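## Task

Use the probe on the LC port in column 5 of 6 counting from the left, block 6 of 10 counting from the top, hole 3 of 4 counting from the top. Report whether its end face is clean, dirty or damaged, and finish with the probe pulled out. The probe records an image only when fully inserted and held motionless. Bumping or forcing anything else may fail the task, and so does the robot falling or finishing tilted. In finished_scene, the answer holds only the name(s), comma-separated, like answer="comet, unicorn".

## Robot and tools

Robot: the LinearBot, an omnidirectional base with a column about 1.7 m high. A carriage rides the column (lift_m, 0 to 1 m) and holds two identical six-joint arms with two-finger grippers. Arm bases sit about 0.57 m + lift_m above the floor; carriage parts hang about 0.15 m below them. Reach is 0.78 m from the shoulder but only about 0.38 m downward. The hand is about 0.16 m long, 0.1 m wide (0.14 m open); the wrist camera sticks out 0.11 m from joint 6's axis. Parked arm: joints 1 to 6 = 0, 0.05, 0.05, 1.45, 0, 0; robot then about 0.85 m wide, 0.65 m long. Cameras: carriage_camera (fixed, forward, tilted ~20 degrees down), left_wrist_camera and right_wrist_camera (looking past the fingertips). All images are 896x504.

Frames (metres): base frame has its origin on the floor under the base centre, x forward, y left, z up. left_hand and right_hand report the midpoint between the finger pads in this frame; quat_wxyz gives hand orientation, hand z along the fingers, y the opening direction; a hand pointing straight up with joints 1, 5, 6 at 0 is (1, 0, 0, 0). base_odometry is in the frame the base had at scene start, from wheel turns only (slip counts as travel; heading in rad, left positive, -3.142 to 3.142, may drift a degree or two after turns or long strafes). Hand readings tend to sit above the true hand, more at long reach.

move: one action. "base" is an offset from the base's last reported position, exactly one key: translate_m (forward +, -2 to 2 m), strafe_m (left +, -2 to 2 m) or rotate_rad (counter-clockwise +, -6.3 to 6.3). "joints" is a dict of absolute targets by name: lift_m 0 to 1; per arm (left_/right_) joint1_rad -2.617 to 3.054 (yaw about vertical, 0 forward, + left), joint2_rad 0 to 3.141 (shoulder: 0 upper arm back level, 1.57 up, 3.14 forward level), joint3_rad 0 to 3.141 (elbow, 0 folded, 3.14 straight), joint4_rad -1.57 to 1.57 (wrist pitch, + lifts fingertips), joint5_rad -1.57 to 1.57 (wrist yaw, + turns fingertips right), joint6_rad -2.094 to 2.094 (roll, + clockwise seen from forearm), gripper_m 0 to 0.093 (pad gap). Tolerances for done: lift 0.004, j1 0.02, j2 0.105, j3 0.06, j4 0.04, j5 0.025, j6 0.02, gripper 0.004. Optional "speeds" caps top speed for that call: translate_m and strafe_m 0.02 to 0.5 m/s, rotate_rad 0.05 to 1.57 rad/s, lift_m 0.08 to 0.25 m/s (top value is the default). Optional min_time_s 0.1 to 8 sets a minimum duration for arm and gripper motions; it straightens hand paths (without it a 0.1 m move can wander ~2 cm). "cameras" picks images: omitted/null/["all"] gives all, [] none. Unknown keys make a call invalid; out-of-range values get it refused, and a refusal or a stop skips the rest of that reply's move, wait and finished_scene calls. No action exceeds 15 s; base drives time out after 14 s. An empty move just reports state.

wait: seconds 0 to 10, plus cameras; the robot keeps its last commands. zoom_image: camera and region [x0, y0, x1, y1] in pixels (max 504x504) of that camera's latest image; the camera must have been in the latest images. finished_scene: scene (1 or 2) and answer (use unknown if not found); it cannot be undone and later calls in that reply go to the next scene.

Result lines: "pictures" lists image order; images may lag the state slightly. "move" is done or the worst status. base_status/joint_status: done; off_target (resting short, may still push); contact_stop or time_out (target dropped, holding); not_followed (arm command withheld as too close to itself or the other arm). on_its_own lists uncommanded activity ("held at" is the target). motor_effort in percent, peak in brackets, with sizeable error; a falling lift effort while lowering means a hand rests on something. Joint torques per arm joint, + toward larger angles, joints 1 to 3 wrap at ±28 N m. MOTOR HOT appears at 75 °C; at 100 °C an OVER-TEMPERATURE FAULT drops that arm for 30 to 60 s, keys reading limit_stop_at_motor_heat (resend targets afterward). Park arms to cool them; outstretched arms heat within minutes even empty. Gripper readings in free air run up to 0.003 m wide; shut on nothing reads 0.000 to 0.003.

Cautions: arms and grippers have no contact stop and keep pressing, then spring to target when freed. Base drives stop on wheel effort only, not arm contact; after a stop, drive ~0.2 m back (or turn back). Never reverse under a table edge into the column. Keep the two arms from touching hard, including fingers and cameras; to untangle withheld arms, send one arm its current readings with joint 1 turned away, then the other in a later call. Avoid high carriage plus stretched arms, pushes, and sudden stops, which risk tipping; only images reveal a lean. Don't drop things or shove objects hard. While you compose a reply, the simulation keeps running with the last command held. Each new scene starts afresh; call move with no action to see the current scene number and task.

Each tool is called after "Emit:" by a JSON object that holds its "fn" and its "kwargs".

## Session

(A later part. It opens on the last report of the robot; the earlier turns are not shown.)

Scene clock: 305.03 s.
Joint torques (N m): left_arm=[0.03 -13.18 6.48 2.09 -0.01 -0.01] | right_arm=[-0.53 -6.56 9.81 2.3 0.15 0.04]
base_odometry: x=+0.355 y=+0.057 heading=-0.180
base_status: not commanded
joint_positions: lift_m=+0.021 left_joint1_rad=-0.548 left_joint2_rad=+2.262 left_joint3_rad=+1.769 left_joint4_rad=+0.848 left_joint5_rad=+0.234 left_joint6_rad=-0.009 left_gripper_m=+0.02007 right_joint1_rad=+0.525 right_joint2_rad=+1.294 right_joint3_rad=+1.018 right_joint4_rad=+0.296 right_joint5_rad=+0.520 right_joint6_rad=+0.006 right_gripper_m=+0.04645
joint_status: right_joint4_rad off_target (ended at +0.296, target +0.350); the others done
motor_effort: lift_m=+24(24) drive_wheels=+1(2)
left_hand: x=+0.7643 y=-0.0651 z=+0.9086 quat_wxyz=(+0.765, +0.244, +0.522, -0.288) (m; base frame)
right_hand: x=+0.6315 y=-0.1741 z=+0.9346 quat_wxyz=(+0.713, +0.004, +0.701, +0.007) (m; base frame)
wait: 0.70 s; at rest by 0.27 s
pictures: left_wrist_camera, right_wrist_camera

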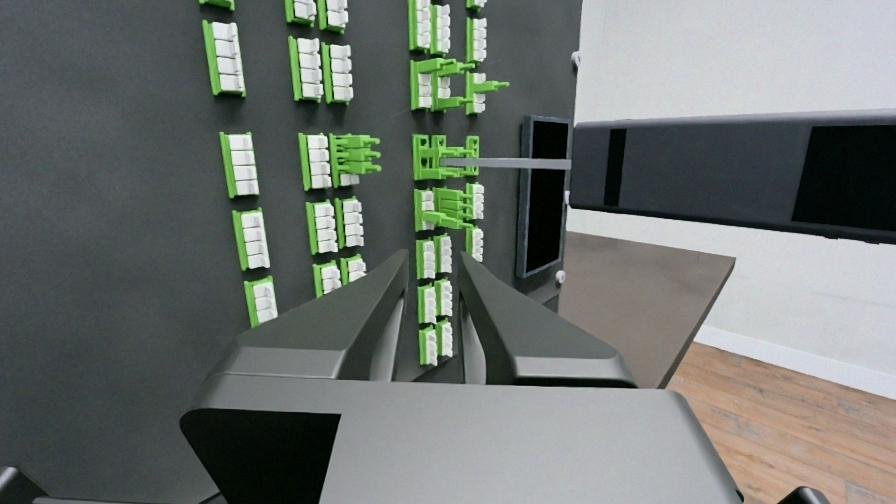

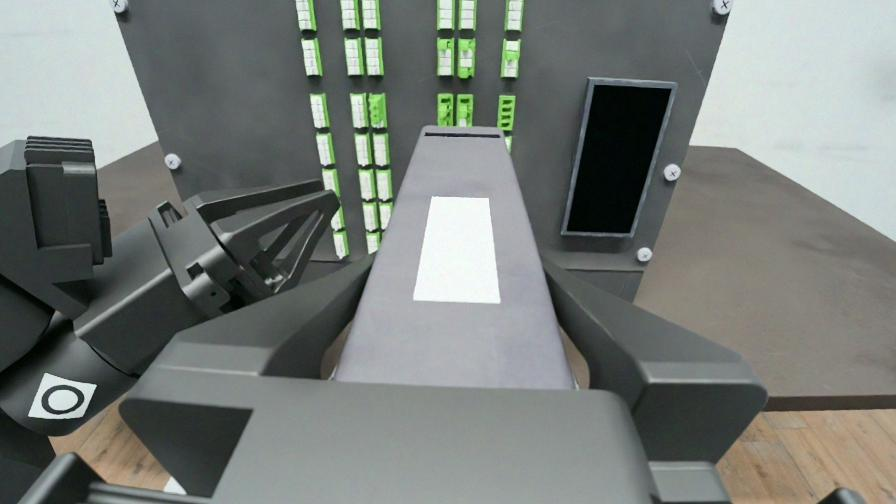

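Emit:
{"fn": "move", "kwargs": {"joints": {"right_joint1_rad": 0.525, "right_joint5_rad": 0.5208, "right_joint4_rad": 0.3505, "right_joint2_rad": 1.274}, "min_time_s": 0.5, "cameras": []}}

Emit:
{"fn": "move", "kwargs": {"base": {"translate_m": 0.004}, "speeds": {"translate_m": 0.02}, "cameras": []}}

Emit:
{"fn": "wait", "kwargs": {"seconds": 0.7, "cameras": ["right_wrist_camera", "left_wrist_camera"]}}

Emit:
{"fn": "zoom_image", "kwargs": {"camera": "right_wrist_camera", "region": [455, 100, 471, 127]}}

Emit:
{"fn": "zoom_image", "kwargs": {"camera": "right_wrist_camera", "region": [450, 90, 480, 135]}}

Emit:
{"fn": "zoom_image", "kwargs": {"camera": "left_wrist_camera", "region": [434, 140, 458, 173]}}

Scene clock: 307.17 s.
Joint torques (N m): left_arm=[0.03 -13.18 6.46 2.08 -0.01 -0.01] | right_arm=[-0.47 -6.53 9.96 2.27 -0.02 0.02]
move: off_target
base_odometry: x=+0.355 y=+0.057 heading=-0.180
base_status: not commanded
joint_positions: lift_m=+0.021 left_joint1_rad=-0.548 left_joint2_rad=+2.262 left_joint3_rad=+1.769 left_joint4_rad=+0.848 left_joint5_rad=+0.234 left_joint6_rad=-0.009 left_gripper_m=+0.02007 right_joint1_rad=+0.525 right_joint2_rad=+1.294 right_joint3_rad=+1.018 right_joint4_rad=+0.296 right_joint5_rad=+0.521 right_joint6_rad=+0.006 right_gripper_m=+0.04645
joint_status: right_joint4_rad off_target (ended at +0.296, target +0.350); the others done
motor_effort: lift_m=+24(24) drive_wheels=+1(2)
left_hand: x=+0.7643 y=-0.0651 z=+0.9086 quat_wxyz=(+0.765, +0.244, +0.522, -0.288) (m; base frame)
right_hand: x=+0.6315 y=-0.1742 z=+0.9346 quat_wxyz=(+0.713, +0.004, +0.701, +0.007) (m; base frame)
pictures: none
No camera images: "cameras" was empty.

Scene clock: 307.73 s.
Joint torques (N m): left_arm=[0.05 -13.22 6.48 2.07 -0.01 -0.01] | right_arm=[-1.02 -5.65 10.18 2.33 -0.08 0.03]
move: done
base_odometry: x=+0.358 y=+0.056 heading=-0.180
base_status: done
joint_positions: lift_m=+0.021 left_joint1_rad=-0.548 left_joint2_rad=+2.263 left_joint3_rad=+1.769 left_joint4_rad=+0.849 left_joint5_rad=+0.234 left_joint6_rad=-0.009 left_gripper_m=+0.02007 right_joint1_rad=+0.530 right_joint2_rad=+1.285 right_joint3_rad=+1.018 right_joint4_rad=+0.286 right_joint5_rad=+0.529 right_joint6_rad=+0.006 right_gripper_m=+0.04645
joint_status: not commanded
motor_effort: lift_m=+24(24) drive_wheels=+1(7)
left_hand: x=+0.7644 y=-0.0652 z=+0.9084 quat_wxyz=(+0.765, +0.244, +0.522, -0.288) (m; base frame)
right_hand: x=+0.6289 y=-0.1747 z=+0.9360 quat_wxyz=(+0.713, +0.005, +0.701, +0.006) (m; base frame)
pictures: none
No camera images: "cameras" was empty.

Scene clock: 308.43 s.
Joint torques (N m): left_arm=[-0.01 -13.22 6.49 2.07 -0.01 -0.01] | right_arm=[-0.92 -5.82 9.87 2.4 -0.02 0.01]
base_odometry: x=+0.358 y=+0.056 heading=-0.180
base_status: done
joint_positions: lift_m=+0.021 left_joint1_rad=-0.548 left_joint2_rad=+2.263 left_joint3_rad=+1.769 left_joint4_rad=+0.849 left_joint5_rad=+0.234 left_joint6_rad=-0.009 left_gripper_m=+0.02007 right_joint1_rad=+0.530 right_joint2_rad=+1.285 right_joint3_rad=+1.018 right_joint4_rad=+0.286 right_joint5_rad=+0.529 right_joint6_rad=+0.006 right_gripper_m=+0.04645
joint_status: not commanded
motor_effort: lift_m=+24(24) drive_wheels=+2(7)
left_hand: x=+0.7644 y=-0.0652 z=+0.9084 quat_wxyz=(+0.765, +0.244, +0.522, -0.288) (m; base frame)
right_hand: x=+0.6289 y=-0.1747 z=+0.9360 quat_wxyz=(+0.713, +0.005, +0.701, +0.006) (m; base frame)
wait: 0.70 s; at rest by 0.27 s
pictures: left_wrist_camera, right_wrist_camera

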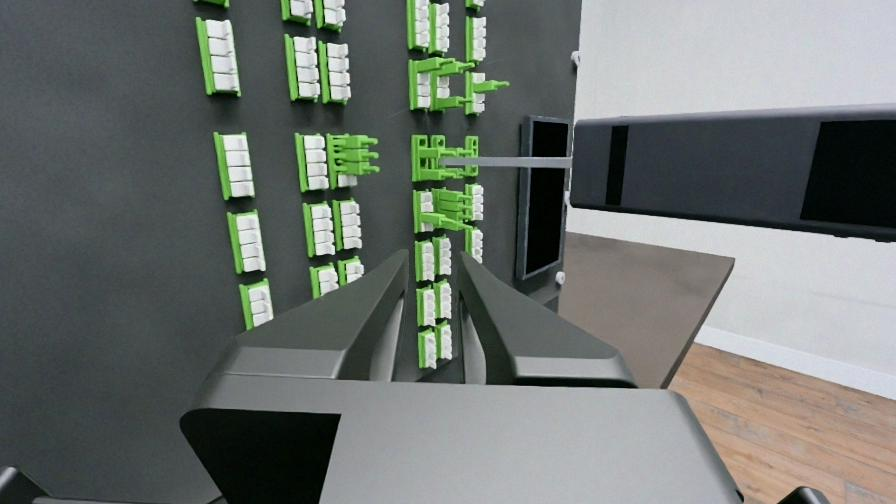

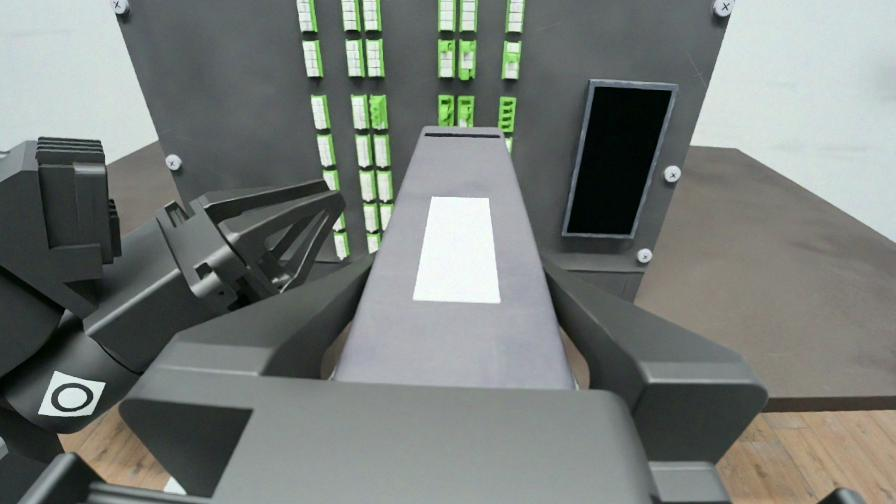

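Scaled by 18.667 from the camera's 896x504 image, which has a finer 1280x720 frame.

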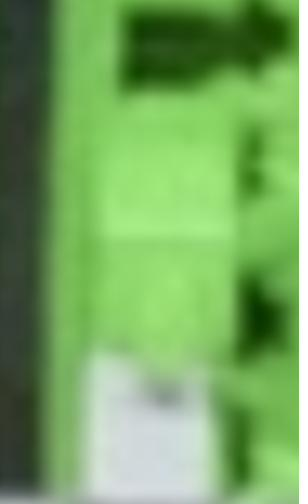

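Scaled by 11.200 from the camera's 896x504 image, which has a finer 1280x720 frame.

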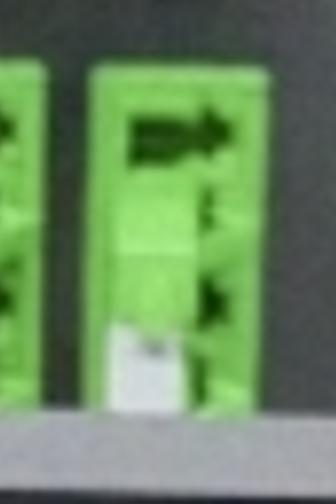

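Scaled by 15.273 from the camera's 896x504 image, which has a finer 1280x720 frame.

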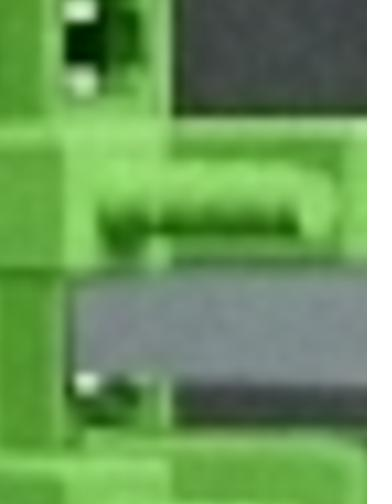

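Emit:
{"fn": "move", "kwargs": {"base": {"translate_m": -0.006}, "speeds": {"translate_m": 0.02}, "cameras": []}}

Emit:
{"fn": "wait", "kwargs": {"seconds": 0.7, "cameras": ["right_wrist_camera", "left_wrist_camera"]}}

Emit:
{"fn": "zoom_image", "kwargs": {"camera": "right_wrist_camera", "region": [450, 90, 480, 135]}}

Emit:
{"fn": "zoom_image", "kwargs": {"camera": "left_wrist_camera", "region": [424, 134, 464, 178]}}

Scene clock: 310.27 s.
Joint torques (N m): left_arm=[-0.01 -13.41 6.45 2.02 -0.01 -0.01] | right_arm=[-0.92 -5.79 9.89 2.43 -0.04 -0.03]
move: done
base_odometry: x=+0.353 y=+0.057 heading=-0.180
base_status: done
joint_positions: lift_m=+0.021 left_joint1_rad=-0.548 left_joint2_rad=+2.265 left_joint3_rad=+1.769 left_joint4_rad=+0.852 left_joint5_rad=+0.234 left_joint6_rad=-0.009 left_gripper_m=+0.02007 right_joint1_rad=+0.530 right_joint2_rad=+1.285 right_joint3_rad=+1.018 right_joint4_rad=+0.286 right_joint5_rad=+0.528 right_joint6_rad=+0.006 right_gripper_m=+0.04645
joint_status: not commanded
motor_effort: lift_m=+24(24) drive_wheels=-2(7)
left_hand: x=+0.7643 y=-0.0654 z=+0.9081 quat_wxyz=(+0.766, +0.243, +0.521, -0.288) (m; base frame)
right_hand: x=+0.6289 y=-0.1745 z=+0.9360 quat_wxyz=(+0.713, +0.005, +0.701, +0.006) (m; base frame)
pictures: none
No camera images: "cameras" was empty.

Scene clock: 310.97 s.
Joint torques (N m): left_arm=[0.05 -13.37 6.46 2.03 0 -0.01] | right_arm=[-0.87 -5.7 9.85 2.33 -0.03 -0.01]
base_odometry: x=+0.353 y=+0.057 heading=-0.180
base_status: done
joint_positions: lift_m=+0.021 left_joint1_rad=-0.548 left_joint2_rad=+2.265 left_joint3_rad=+1.769 left_joint4_rad=+0.852 left_joint5_rad=+0.234 left_joint6_rad=-0.009 left_gripper_m=+0.02007 right_joint1_rad=+0.530 right_joint2_rad=+1.285 right_joint3_rad=+1.018 right_joint4_rad=+0.286 right_joint5_rad=+0.528 right_joint6_rad=+0.006 right_gripper_m=+0.04645
joint_status: not commanded
motor_effort: lift_m=+24(24) drive_wheels=-1(7)
left_hand: x=+0.7643 y=-0.0654 z=+0.9081 quat_wxyz=(+0.766, +0.243, +0.521, -0.288) (m; base frame)
right_hand: x=+0.6289 y=-0.1745 z=+0.9360 quat_wxyz=(+0.713, +0.005, +0.701, +0.006) (m; base frame)
wait: 0.70 s; at rest by 0.27 s
pictures: left_wrist_camera, right_wrist_camera

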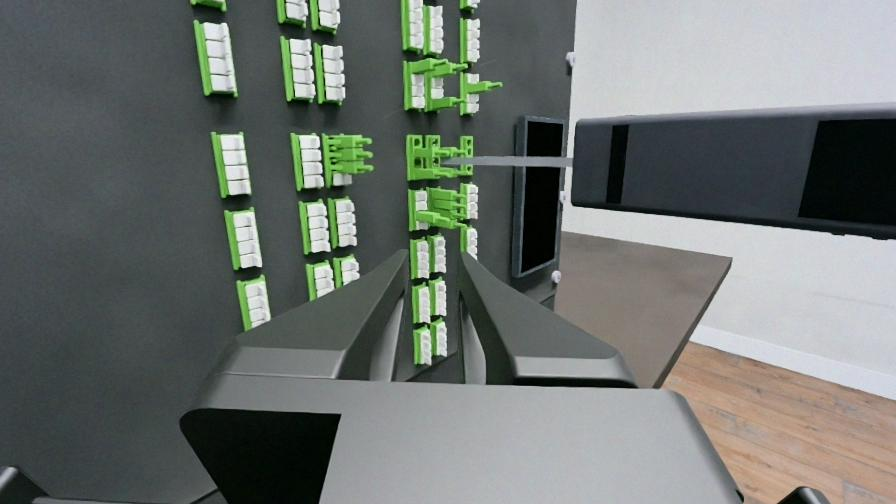

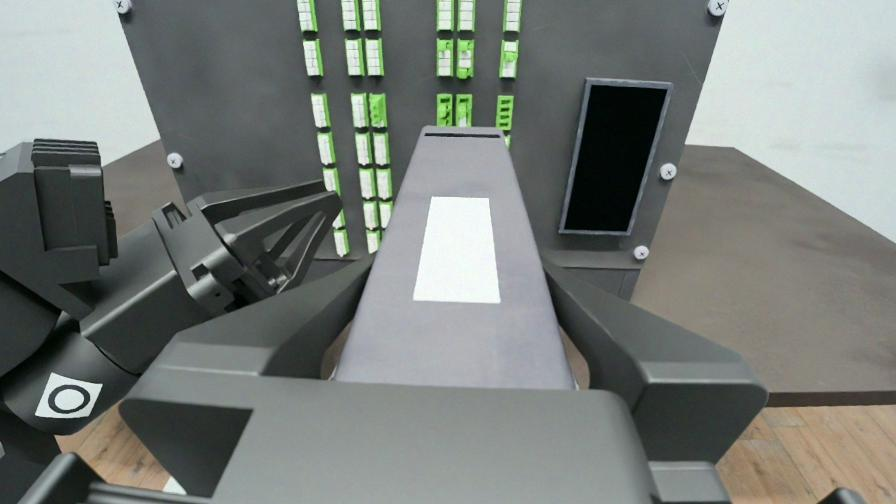

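Scaled by 11.200 from the camera's 896x504 image, which has a finer 1280x720 frame.

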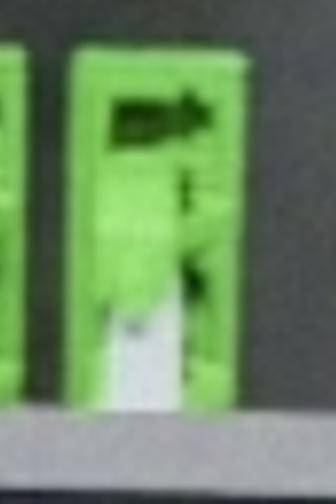

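Scaled by 11.455 from the camera's 896x504 image, which has a finer 1280x720 frame.

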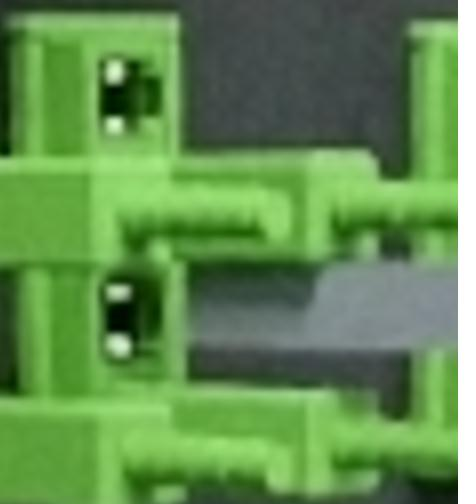

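Emit:
{"fn": "zoom_image", "kwargs": {"camera": "left_wrist_camera", "region": [450, 140, 510, 180]}}

Emit:
{"fn": "zoom_image", "kwargs": {"camera": "left_wrist_camera", "region": [520, 140, 580, 180]}}

Scaled by 8.400 from the camera's 896x504 image, which has a finer 1280x720 frame.

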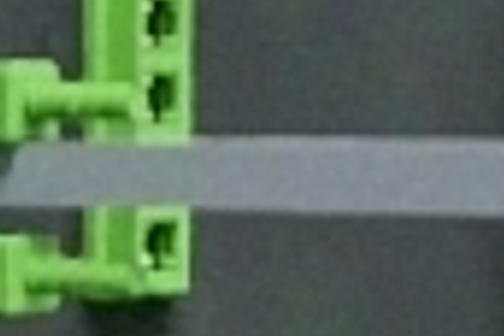

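Scaled by 8.400 from the camera's 896x504 image, which has a finer 1280x720 frame.

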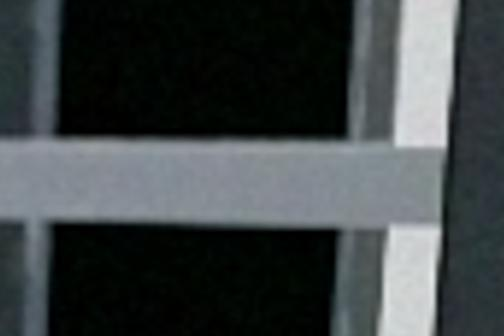

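Emit:
{"fn": "move", "kwargs": {"base": {"translate_m": -0.028}, "speeds": {"translate_m": 0.03}, "cameras": []}}

Emit:
{"fn": "move", "kwargs": {"joints": {"lift_m": 0.0162, "right_joint4_rad": 0.3595, "right_joint1_rad": 0.530, "right_joint5_rad": 0.528, "right_joint2_rad": 1.268}, "speeds": {"lift_m": 0.08}, "min_time_s": 1, "cameras": []}}

Emit:
{"fn": "wait", "kwargs": {"seconds": 0.7, "cameras": ["right_wrist_camera", "left_wrist_camera"]}}

Emit:
{"fn": "zoom_image", "kwargs": {"camera": "right_wrist_camera", "region": [430, 70, 500, 140]}}

Emit:
{"fn": "zoom_image", "kwargs": {"camera": "left_wrist_camera", "region": [400, 120, 460, 180]}}

Scene clock: 317.17 s.
Joint torques (N m): left_arm=[0.09 -13.38 6.46 2.02 -0.01 -0.01] | right_arm=[-0.8 -5.57 9.98 2.21 -0.04 0.03]
move: done
base_odometry: x=+0.325 y=+0.062 heading=-0.180
base_status: done
joint_positions: lift_m=+0.021 left_joint1_rad=-0.548 left_joint2_rad=+2.265 left_joint3_rad=+1.769 left_joint4_rad=+0.852 left_joint5_rad=+0.234 left_joint6_rad=-0.009 left_gripper_m=+0.02007 right_joint1_rad=+0.530 right_joint2_rad=+1.285 right_joint3_rad=+1.018 right_joint4_rad=+0.294 right_joint5_rad=+0.527 right_joint6_rad=+0.006 right_gripper_m=+0.04645
joint_status: not commanded
motor_effort: lift_m=+24(24) drive_wheels=+0(9)
left_hand: x=+0.7643 y=-0.0654 z=+0.9082 quat_wxyz=(+0.766, +0.243, +0.521, -0.288) (m; base frame)
right_hand: x=+0.6288 y=-0.1744 z=+0.9378 quat_wxyz=(+0.716, +0.006, +0.699, +0.008) (m; base frame)
pictures: none
No camera images: "cameras" was empty.

Scene clock: 318.47 s.
Joint torques (N m): left_arm=[0.03 -13.76 6.8 2.03 -0.01 -0.01] | right_arm=[-0.61 -6.19 9.94 2.32 0.02 0.01]
move: off_target
base_odometry: x=+0.325 y=+0.062 heading=-0.180
base_status: not commanded
joint_positions: lift_m=+0.016 left_joint1_rad=-0.548 left_joint2_rad=+2.269 left_joint3_rad=+1.764 left_joint4_rad=+0.853 left_joint5_rad=+0.234 left_joint6_rad=-0.009 left_gripper_m=+0.02007 right_joint1_rad=+0.530 right_joint2_rad=+1.285 right_joint3_rad=+1.018 right_joint4_rad=+0.298 right_joint5_rad=+0.527 right_joint6_rad=+0.006 right_gripper_m=+0.04645
joint_status: right_joint4_rad off_target (ended at +0.298, target +0.359); the others done
motor_effort: lift_m=+24(26) drive_wheels=+0(4)
left_hand: x=+0.7650 y=-0.0658 z=+0.8994 quat_wxyz=(+0.764, +0.244, +0.524, -0.288) (m; base frame)
right_hand: x=+0.6289 y=-0.1743 z=+0.9340 quat_wxyz=(+0.717, +0.007, +0.697, +0.009) (m; base frame)
pictures: none
No camera images: "cameras" was empty.

Scene clock: 319.17 s.
Joint torques (N m): left_arm=[0.06 -13.76 6.8 2.03 -0.01 -0.01] | right_arm=[-0.36 -6.24 10.06 2.37 0.07 -0.01]
base_odometry: x=+0.325 y=+0.062 heading=-0.180
base_status: not commanded
joint_positions: lift_m=+0.016 left_joint1_rad=-0.548 left_joint2_rad=+2.269 left_joint3_rad=+1.764 left_joint4_rad=+0.853 left_joint5_rad=+0.234 left_joint6_rad=-0.009 left_gripper_m=+0.02007 right_joint1_rad=+0.530 right_joint2_rad=+1.285 right_joint3_rad=+1.018 right_joint4_rad=+0.298 right_joint5_rad=+0.527 right_joint6_rad=+0.006 right_gripper_m=+0.04645
joint_status: right_joint4_rad off_target (ended at +0.298, target +0.359); the others done
motor_effort: lift_m=+24(26) drive_wheels=+1(4)
left_hand: x=+0.7650 y=-0.0658 z=+0.8994 quat_wxyz=(+0.764, +0.244, +0.524, -0.288) (m; base frame)
right_hand: x=+0.6289 y=-0.1743 z=+0.9340 quat_wxyz=(+0.717, +0.007, +0.697, +0.009) (m; base frame)
wait: 0.70 s; at rest by 0.27 s
pictures: left_wrist_camera, right_wrist_camera

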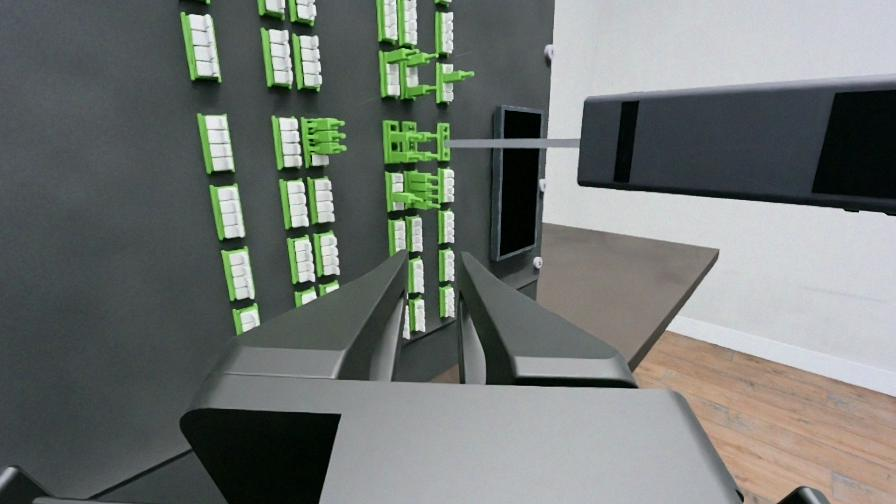

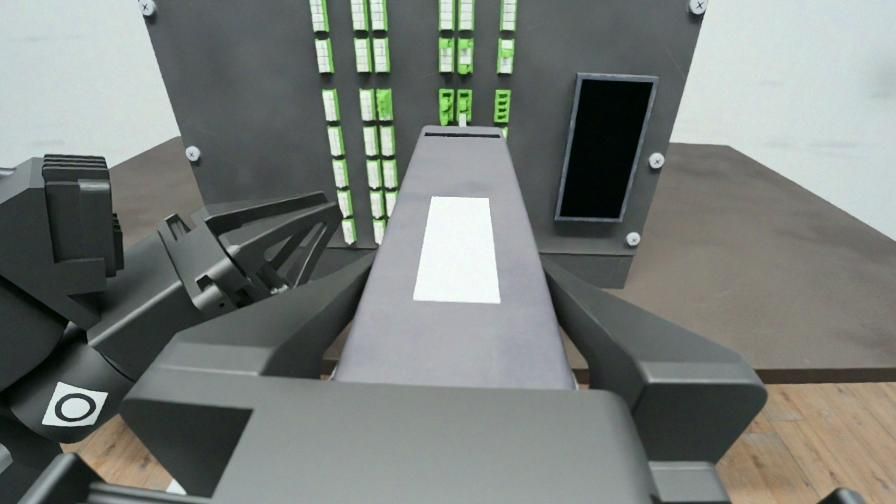

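Scaled by 7.200 from the camera's 896x504 image, which has a finer 1280x720 frame.

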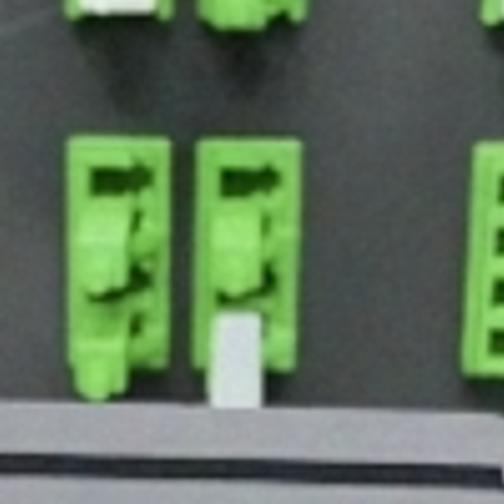

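Scaled by 8.400 from the camera's 896x504 image, which has a finer 1280x720 frame.

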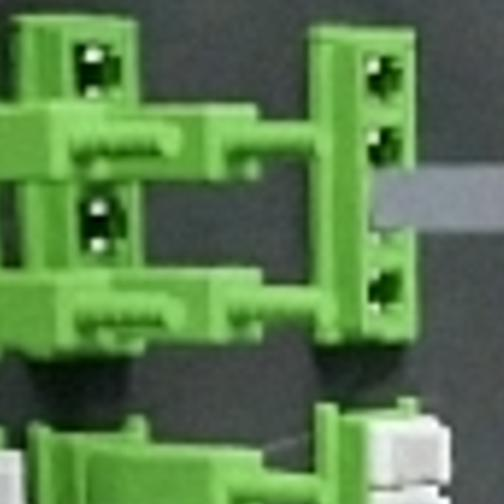

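Emit:
{"fn": "move", "kwargs": {"joints": {"lift_m": 0.0143, "right_joint4_rad": 0.352, "right_joint1_rad": 0.530, "right_joint5_rad": 0.527, "right_joint2_rad": 1.265}, "speeds": {"lift_m": 0.08}, "min_time_s": 0.6, "cameras": []}}

Emit:
{"fn": "wait", "kwargs": {"seconds": 0.7, "cameras": ["right_wrist_camera", "left_wrist_camera"]}}

Emit:
{"fn": "zoom_image", "kwargs": {"camera": "right_wrist_camera", "region": [430, 70, 500, 140]}}

Emit:
{"fn": "zoom_image", "kwargs": {"camera": "left_wrist_camera", "region": [400, 120, 460, 180]}}

Emit:
{"fn": "zoom_image", "kwargs": {"camera": "left_wrist_camera", "region": [530, 120, 590, 170]}}

Scene clock: 322.13 s.
Joint torques (N m): left_arm=[0.09 -13.81 6.83 2.03 -0.01 -0.01] | right_arm=[-0.58 -6.42 9.98 2.25 0.04 -0.03]
move: off_target
base_odometry: x=+0.325 y=+0.062 heading=-0.180
base_status: not commanded
joint_positions: lift_m=+0.014 left_joint1_rad=-0.548 left_joint2_rad=+2.269 left_joint3_rad=+1.764 left_joint4_rad=+0.853 left_joint5_rad=+0.234 left_joint6_rad=-0.009 left_gripper_m=+0.02007 right_joint1_rad=+0.530 right_joint2_rad=+1.285 right_joint3_rad=+1.018 right_joint4_rad=+0.300 right_joint5_rad=+0.527 right_joint6_rad=+0.006 right_gripper_m=+0.04645
joint_status: right_joint4_rad off_target (ended at +0.301, target +0.352); the others done
motor_effort: lift_m=+23(24) drive_wheels=+1(5)
left_hand: x=+0.7651 y=-0.0659 z=+0.8969 quat_wxyz=(+0.763, +0.244, +0.524, -0.288) (m; base frame)
right_hand: x=+0.6289 y=-0.1743 z=+0.9326 quat_wxyz=(+0.717, +0.007, +0.697, +0.009) (m; base frame)
pictures: none
No camera images: "cameras" was empty.

Scene clock: 322.83 s.
Joint torques (N m): left_arm=[0.05 -13.82 6.83 2.02 -0.01 -0.01] | right_arm=[-0.39 -6.43 9.91 2.21 0.03 0.02]
base_odometry: x=+0.325 y=+0.062 heading=-0.180
base_status: not commanded
joint_positions: lift_m=+0.014 left_joint1_rad=-0.548 left_joint2_rad=+2.269 left_joint3_rad=+1.764 left_joint4_rad=+0.853 left_joint5_rad=+0.234 left_joint6_rad=-0.009 left_gripper_m=+0.02007 right_joint1_rad=+0.530 right_joint2_rad=+1.285 right_joint3_rad=+1.018 right_joint4_rad=+0.300 right_joint5_rad=+0.527 right_joint6_rad=+0.006 right_gripper_m=+0.04645
joint_status: right_joint4_rad off_target (ended at +0.301, target +0.352); the others done
motor_effort: lift_m=+23(24) drive_wheels=+1(5)
left_hand: x=+0.7651 y=-0.0659 z=+0.8969 quat_wxyz=(+0.763, +0.244, +0.524, -0.288) (m; base frame)
right_hand: x=+0.6289 y=-0.1743 z=+0.9326 quat_wxyz=(+0.717, +0.007, +0.697, +0.009) (m; base frame)
wait: 0.70 s; at rest by 0.27 s
pictures: left_wrist_camera, right_wrist_camera

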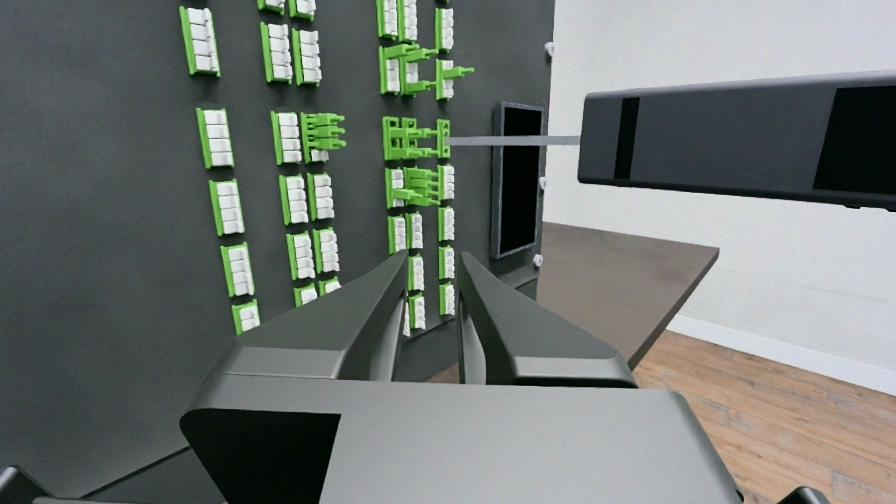

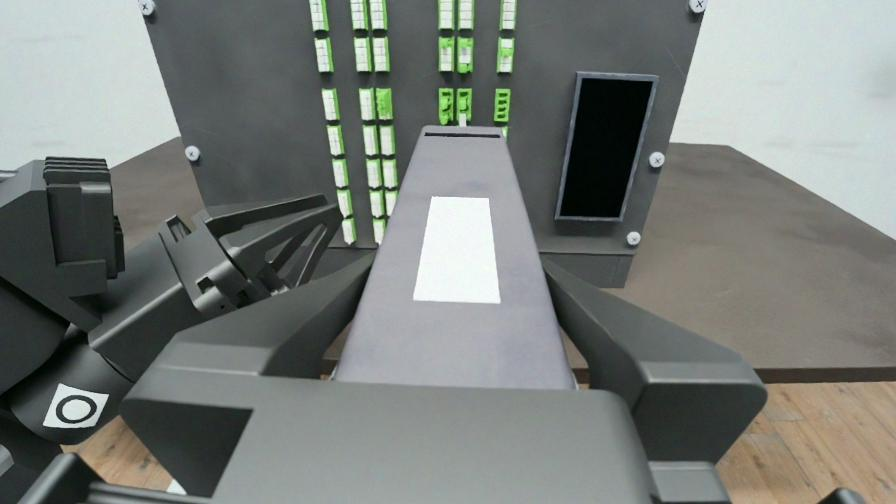

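Scaled by 7.200 from the camera's 896x504 image, which has a finer 1280x720 frame.

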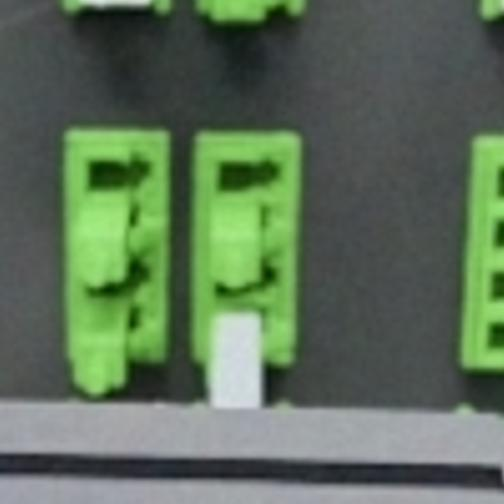

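Scaled by 8.400 from the camera's 896x504 image, which has a finer 1280x720 frame.

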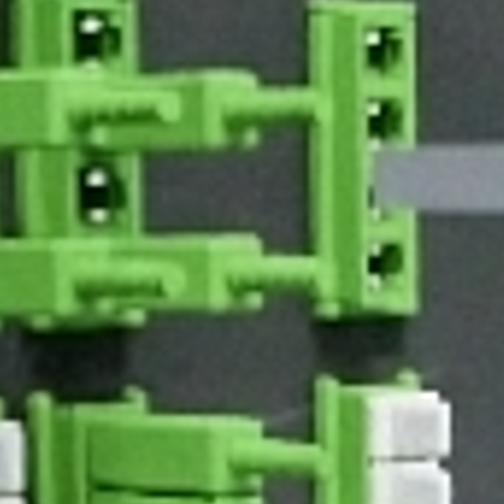

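Scaled by 8.400 from the camera's 896x504 image, which has a finer 1280x720 frame.

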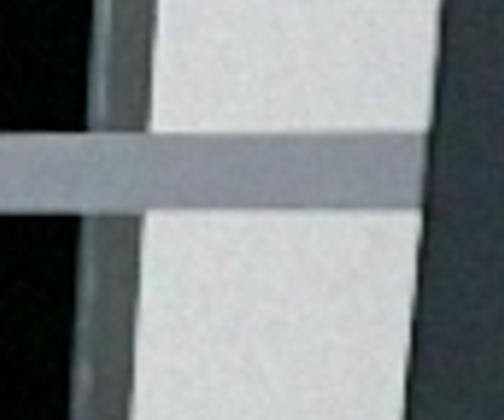

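Emit:
{"fn": "zoom_image", "kwargs": {"camera": "left_wrist_camera", "region": [170, 0, 250, 160]}}

Emit:
{"fn": "zoom_image", "kwargs": {"camera": "left_wrist_camera", "region": [190, 160, 290, 340]}}

Emit:
{"fn": "zoom_image", "kwargs": {"camera": "left_wrist_camera", "region": [370, 0, 470, 160]}}

Emit:
{"fn": "zoom_image", "kwargs": {"camera": "left_wrist_camera", "region": [370, 160, 470, 320]}}

Scaled by 3.150 from the camera's 896x504 image, which has a finer 1280x720 frame.

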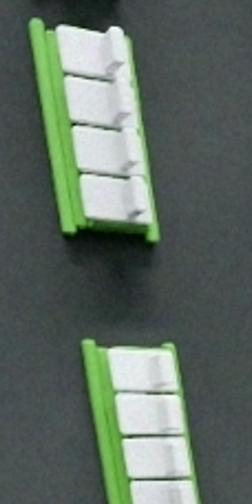

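Scaled by 2.800 from the camera's 896x504 image, which has a finer 1280x720 frame.

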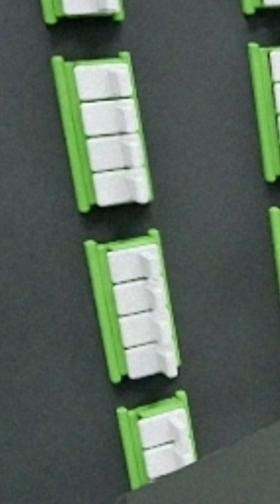

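Scaled by 3.150 from the camera's 896x504 image, which has a finer 1280x720 frame.

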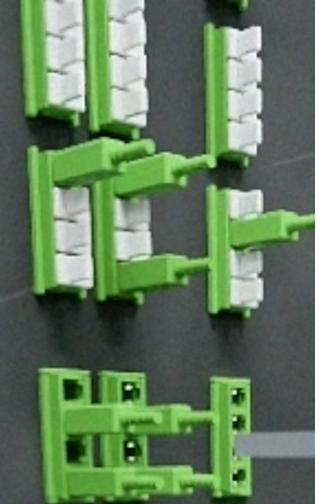

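Scaled by 3.150 from the camera's 896x504 image, which has a finer 1280x720 frame.

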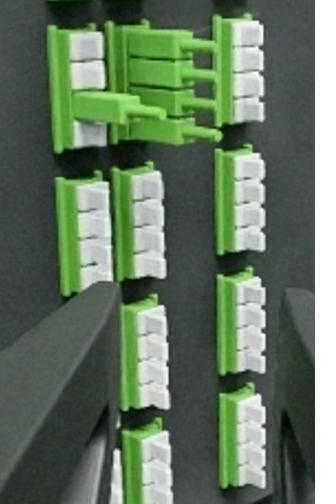

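Emit:
{"fn": "move", "kwargs": {"joints": {"lift_m": 0.013, "right_joint4_rad": 0.354}, "speeds": {"lift_m": 0.08}, "cameras": []}}

Emit:
{"fn": "wait", "kwargs": {"seconds": 0.7, "cameras": ["left_wrist_camera", "right_wrist_camera"]}}

Emit:
{"fn": "zoom_image", "kwargs": {"camera": "left_wrist_camera", "region": [400, 120, 460, 180]}}

Emit:
{"fn": "zoom_image", "kwargs": {"camera": "right_wrist_camera", "region": [430, 70, 500, 140]}}

Scene clock: 328.93 s.
Joint torques (N m): left_arm=[0.13 -13.82 6.83 2.03 -0.01 -0.01] | right_arm=[-0.53 -6.6 9.98 2.23 0.03 0.09]
move: off_target
base_odometry: x=+0.325 y=+0.062 heading=-0.180
base_status: not commanded
joint_positions: lift_m=+0.013 left_joint1_rad=-0.548 left_joint2_rad=+2.269 left_joint3_rad=+1.764 left_joint4_rad=+0.853 left_joint5_rad=+0.234 left_joint6_rad=-0.009 left_gripper_m=+0.02007 right_joint1_rad=+0.530 right_joint2_rad=+1.285 right_joint3_rad=+1.018 right_joint4_rad=+0.300 right_joint5_rad=+0.527 right_joint6_rad=+0.006 right_gripper_m=+0.04645
joint_status: right_joint4_rad off_target (ended at +0.300, target +0.354); the others done
motor_effort: lift_m=+23(24) drive_wheels=+0(4)
left_hand: x=+0.7651 y=-0.0659 z=+0.8956 quat_wxyz=(+0.763, +0.244, +0.524, -0.288) (m; base frame)
right_hand: x=+0.6289 y=-0.1743 z=+0.9313 quat_wxyz=(+0.717, +0.007, +0.697, +0.009) (m; base frame)
pictures: none
No camera images: "cameras" was empty.

Scene clock: 329.63 s.
Joint torques (N m): left_arm=[0.06 -13.82 6.82 2.02 0 -0.01] | right_arm=[-0.4 -6.37 9.78 2.26 0.05 0.01]
base_odometry: x=+0.325 y=+0.062 heading=-0.180
base_status: not commanded
joint_positions: lift_m=+0.013 left_joint1_rad=-0.548 left_joint2_rad=+2.269 left_joint3_rad=+1.764 left_joint4_rad=+0.853 left_joint5_rad=+0.234 left_joint6_rad=-0.009 left_gripper_m=+0.02007 right_joint1_rad=+0.530 right_joint2_rad=+1.285 right_joint3_rad=+1.018 right_joint4_rad=+0.300 right_joint5_rad=+0.527 right_joint6_rad=+0.006 right_gripper_m=+0.04645
joint_status: right_joint4_rad off_target (ended at +0.300, target +0.354); the others done
motor_effort: lift_m=+23(24) drive_wheels=+0(4)
left_hand: x=+0.7651 y=-0.0659 z=+0.8956 quat_wxyz=(+0.763, +0.244, +0.524, -0.288) (m; base frame)
right_hand: x=+0.6289 y=-0.1743 z=+0.9313 quat_wxyz=(+0.717, +0.007, +0.697, +0.009) (m; base frame)
wait: 0.70 s; at rest by 0.27 s
pictures: left_wrist_camera, right_wrist_camera

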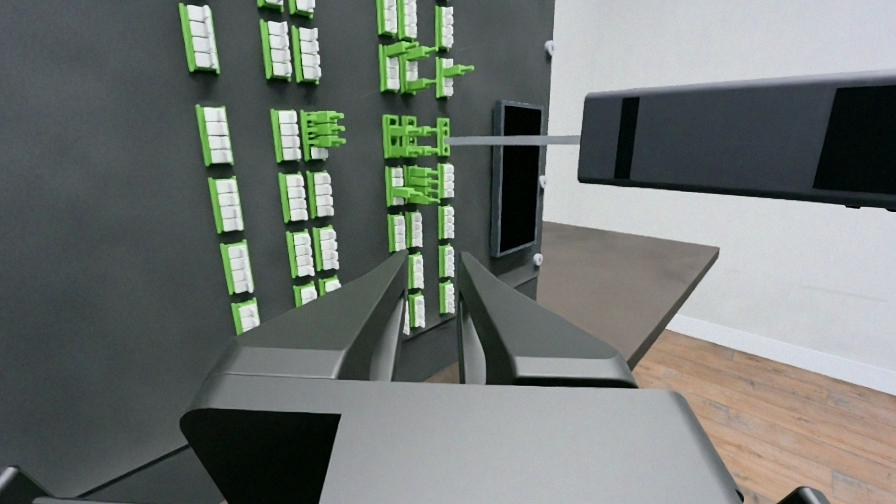

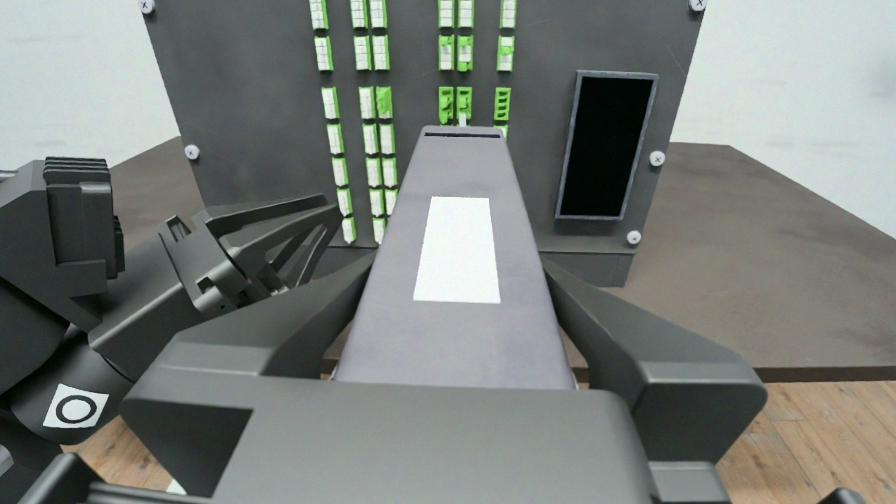

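Scaled by 8.400 from the camera's 896x504 image, which has a finer 1280x720 frame.

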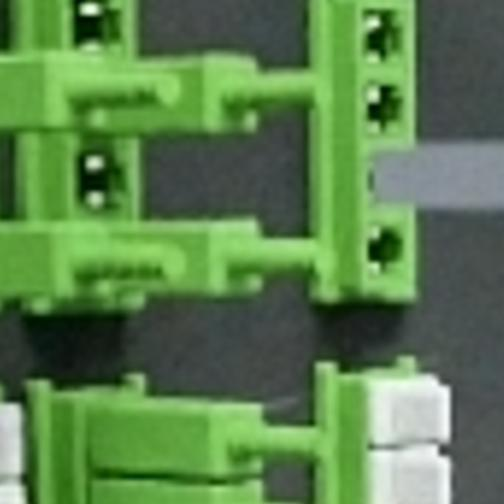

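Scaled by 7.200 from the camera's 896x504 image, which has a finer 1280x720 frame.

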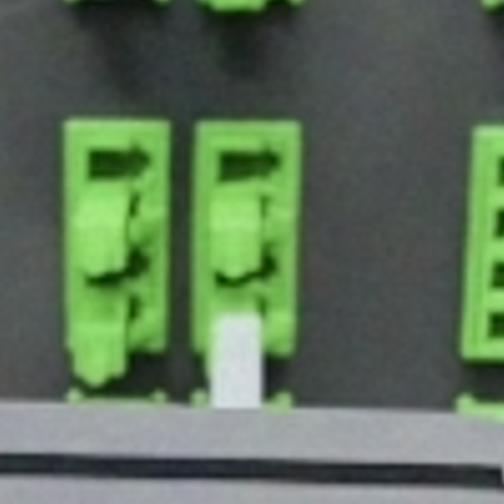

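Emit:
{"fn": "zoom_image", "kwargs": {"camera": "right_wrist_camera", "region": [450, 82, 480, 127]}}

Scaled by 11.200 from the camera's 896x504 image, which has a finer 1280x720 frame.

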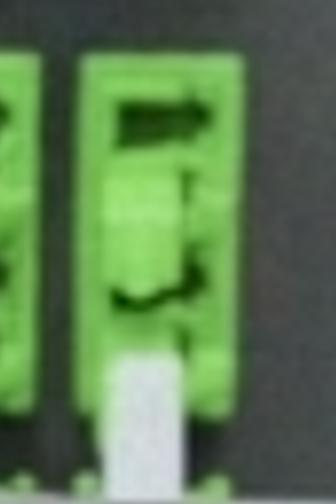

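Emit:
{"fn": "move", "kwargs": {"base": {"translate_m": 0.012}, "speeds": {"translate_m": 0.02}, "cameras": []}}

Emit:
{"fn": "wait", "kwargs": {"seconds": 0.7, "cameras": ["left_wrist_camera", "right_wrist_camera"]}}

Emit:
{"fn": "zoom_image", "kwargs": {"camera": "left_wrist_camera", "region": [400, 120, 460, 180]}}

Emit:
{"fn": "zoom_image", "kwargs": {"camera": "right_wrist_camera", "region": [450, 82, 480, 127]}}

Scene clock: 333.30 s.
Joint torques (N m): left_arm=[0.03 -13.81 6.82 2.02 -0.01 -0.01] | right_arm=[-0.4 -6.34 10.03 2.26 0.04 0.01]
move: done
base_odometry: x=+0.337 y=+0.060 heading=-0.180
base_status: done
joint_positions: lift_m=+0.013 left_joint1_rad=-0.548 left_joint2_rad=+2.269 left_joint3_rad=+1.764 left_joint4_rad=+0.853 left_joint5_rad=+0.234 left_joint6_rad=-0.009 left_gripper_m=+0.02007 right_joint1_rad=+0.530 right_joint2_rad=+1.285 right_joint3_rad=+1.018 right_joint4_rad=+0.301 right_joint5_rad=+0.527 right_joint6_rad=+0.006 right_gripper_m=+0.04645
joint_status: not commanded
motor_effort: lift_m=+23(23) drive_wheels=-4(7)
left_hand: x=+0.7653 y=-0.0657 z=+0.8957 quat_wxyz=(+0.763, +0.244, +0.524, -0.288) (m; base frame)
right_hand: x=+0.6289 y=-0.1744 z=+0.9314 quat_wxyz=(+0.717, +0.007, +0.697, +0.009) (m; base frame)
pictures: none
No camera images: "cameras" was empty.

Scene clock: 334.00 s.
Joint torques (N m): left_arm=[0.03 -13.82 6.82 2.03 -0.01 -0.01] | right_arm=[-0.44 -6.46 9.92 2.26 0.03 0.03]
base_odometry: x=+0.337 y=+0.060 heading=-0.180
base_status: done
joint_positions: lift_m=+0.013 left_joint1_rad=-0.548 left_joint2_rad=+2.269 left_joint3_rad=+1.764 left_joint4_rad=+0.853 left_joint5_rad=+0.234 left_joint6_rad=-0.009 left_gripper_m=+0.02007 right_joint1_rad=+0.530 right_joint2_rad=+1.285 right_joint3_rad=+1.018 right_joint4_rad=+0.301 right_joint5_rad=+0.527 right_joint6_rad=+0.006 right_gripper_m=+0.04645
joint_status: not commanded
motor_effort: lift_m=+23(23) drive_wheels=-2(7)
left_hand: x=+0.7653 y=-0.0657 z=+0.8957 quat_wxyz=(+0.763, +0.244, +0.524, -0.288) (m; base frame)
right_hand: x=+0.6289 y=-0.1744 z=+0.9314 quat_wxyz=(+0.717, +0.007, +0.697, +0.009) (m; base frame)
wait: 0.70 s; at rest by 0.27 s
pictures: left_wrist_camera, right_wrist_camera

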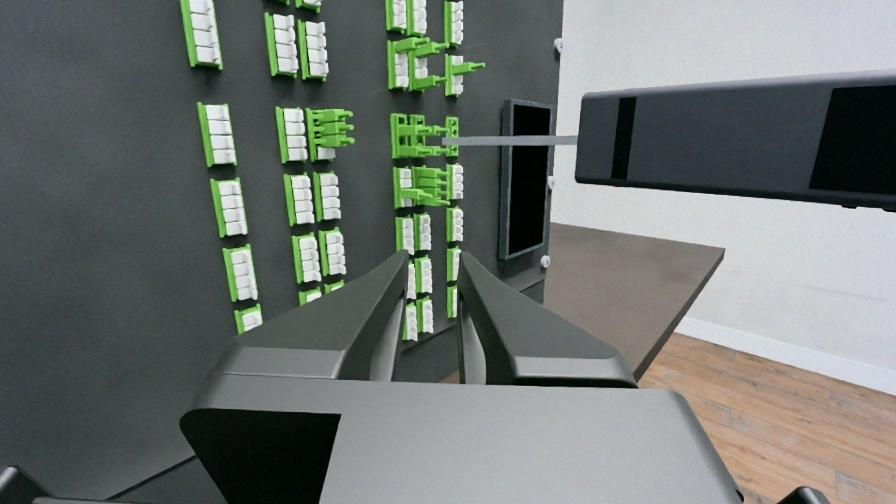

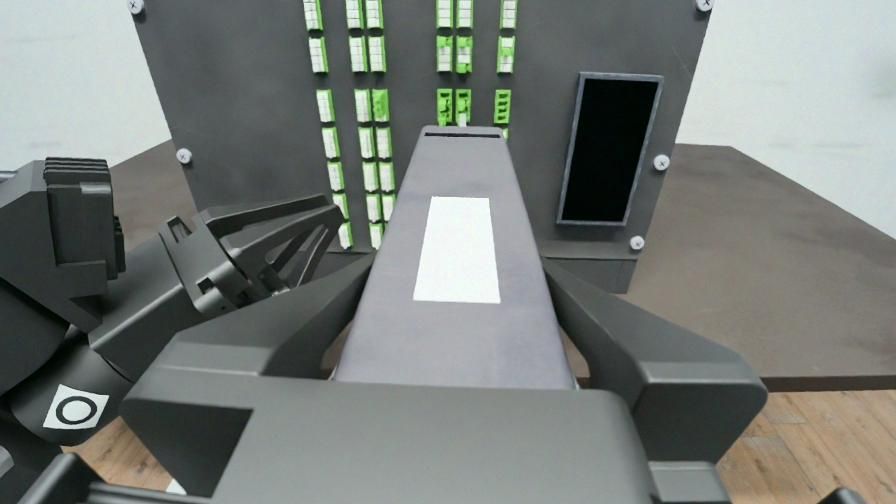

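Scaled by 8.400 from the camera's 896x504 image, which has a finer 1280x720 frame.

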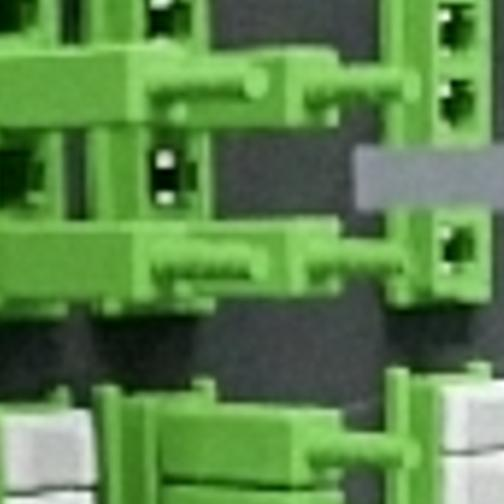

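Scaled by 11.200 from the camera's 896x504 image, which has a finer 1280x720 frame.

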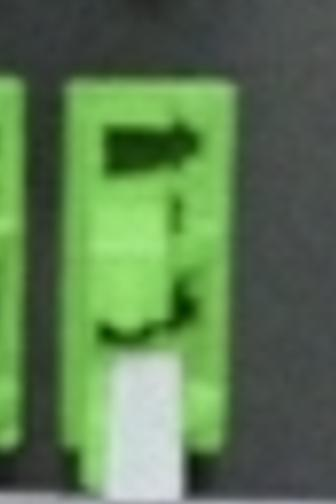

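Emit:
{"fn": "move", "kwargs": {"joints": {"right_joint5_rad": 0.5144, "right_joint4_rad": 0.355}, "cameras": []}}

Emit:
{"fn": "wait", "kwargs": {"seconds": 0.7, "cameras": ["right_wrist_camera"]}}

Emit:
{"fn": "zoom_image", "kwargs": {"camera": "right_wrist_camera", "region": [450, 82, 480, 127]}}

Scene clock: 336.33 s.
Joint torques (N m): left_arm=[0.01 -13.81 6.82 2.03 0 -0.01] | right_arm=[-0.47 -6.52 10.11 2.31 -0.07 0]
move: off_target
base_odometry: x=+0.337 y=+0.060 heading=-0.180
base_status: not commanded
joint_positions: lift_m=+0.013 left_joint1_rad=-0.548 left_joint2_rad=+2.269 left_joint3_rad=+1.764 left_joint4_rad=+0.853 left_joint5_rad=+0.234 left_joint6_rad=-0.009 left_gripper_m=+0.02007 right_joint1_rad=+0.530 right_joint2_rad=+1.285 right_joint3_rad=+1.018 right_joint4_rad=+0.301 right_joint5_rad=+0.525 right_joint6_rad=+0.006 right_gripper_m=+0.04645
joint_status: right_joint4_rad off_target (ended at +0.301, target +0.355); the others done
motor_effort: lift_m=+23(23) drive_wheels=-4(5)
left_hand: x=+0.7653 y=-0.0657 z=+0.8957 quat_wxyz=(+0.763, +0.244, +0.524, -0.288) (m; base frame)
right_hand: x=+0.6289 y=-0.1741 z=+0.9314 quat_wxyz=(+0.717, +0.007, +0.697, +0.010) (m; base frame)
pictures: none
No camera images: "cameras" was empty.

Scene clock: 337.03 s.
Joint torques (N m): left_arm=[0.02 -13.82 6.82 2.03 -0.01 -0.01] | right_arm=[-0.47 -6.64 9.99 2.28 -0.12 -0.03]
base_odometry: x=+0.337 y=+0.060 heading=-0.180
base_status: not commanded
joint_positions: lift_m=+0.013 left_joint1_rad=-0.548 left_joint2_rad=+2.269 left_joint3_rad=+1.764 left_joint4_rad=+0.853 left_joint5_rad=+0.234 left_joint6_rad=-0.009 left_gripper_m=+0.02007 right_joint1_rad=+0.530 right_joint2_rad=+1.285 right_joint3_rad=+1.018 right_joint4_rad=+0.301 right_joint5_rad=+0.525 right_joint6_rad=+0.006 right_gripper_m=+0.04645
joint_status: right_joint4_rad off_target (ended at +0.301, target +0.355); the others done
motor_effort: lift_m=+23(23) drive_wheels=-3(5)
left_hand: x=+0.7653 y=-0.0657 z=+0.8957 quat_wxyz=(+0.763, +0.244, +0.524, -0.288) (m; base frame)
right_hand: x=+0.6289 y=-0.1740 z=+0.9314 quat_wxyz=(+0.717, +0.006, +0.697, +0.010) (m; base frame)
wait: 0.70 s; at rest by 0.27 s
pictures: right_wrist_camera

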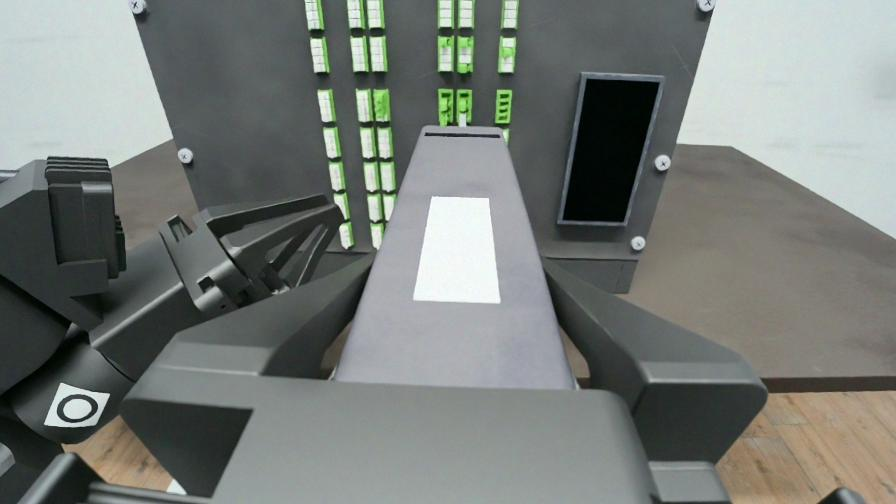

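Scaled by 11.200 from the camera's 896x504 image, which has a finer 1280x720 frame.

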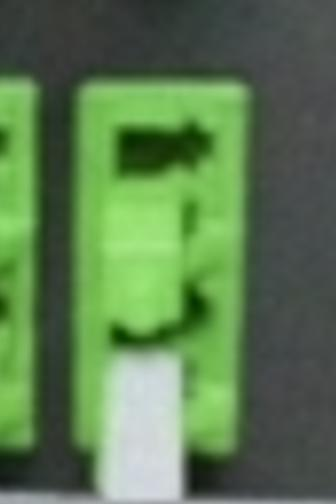

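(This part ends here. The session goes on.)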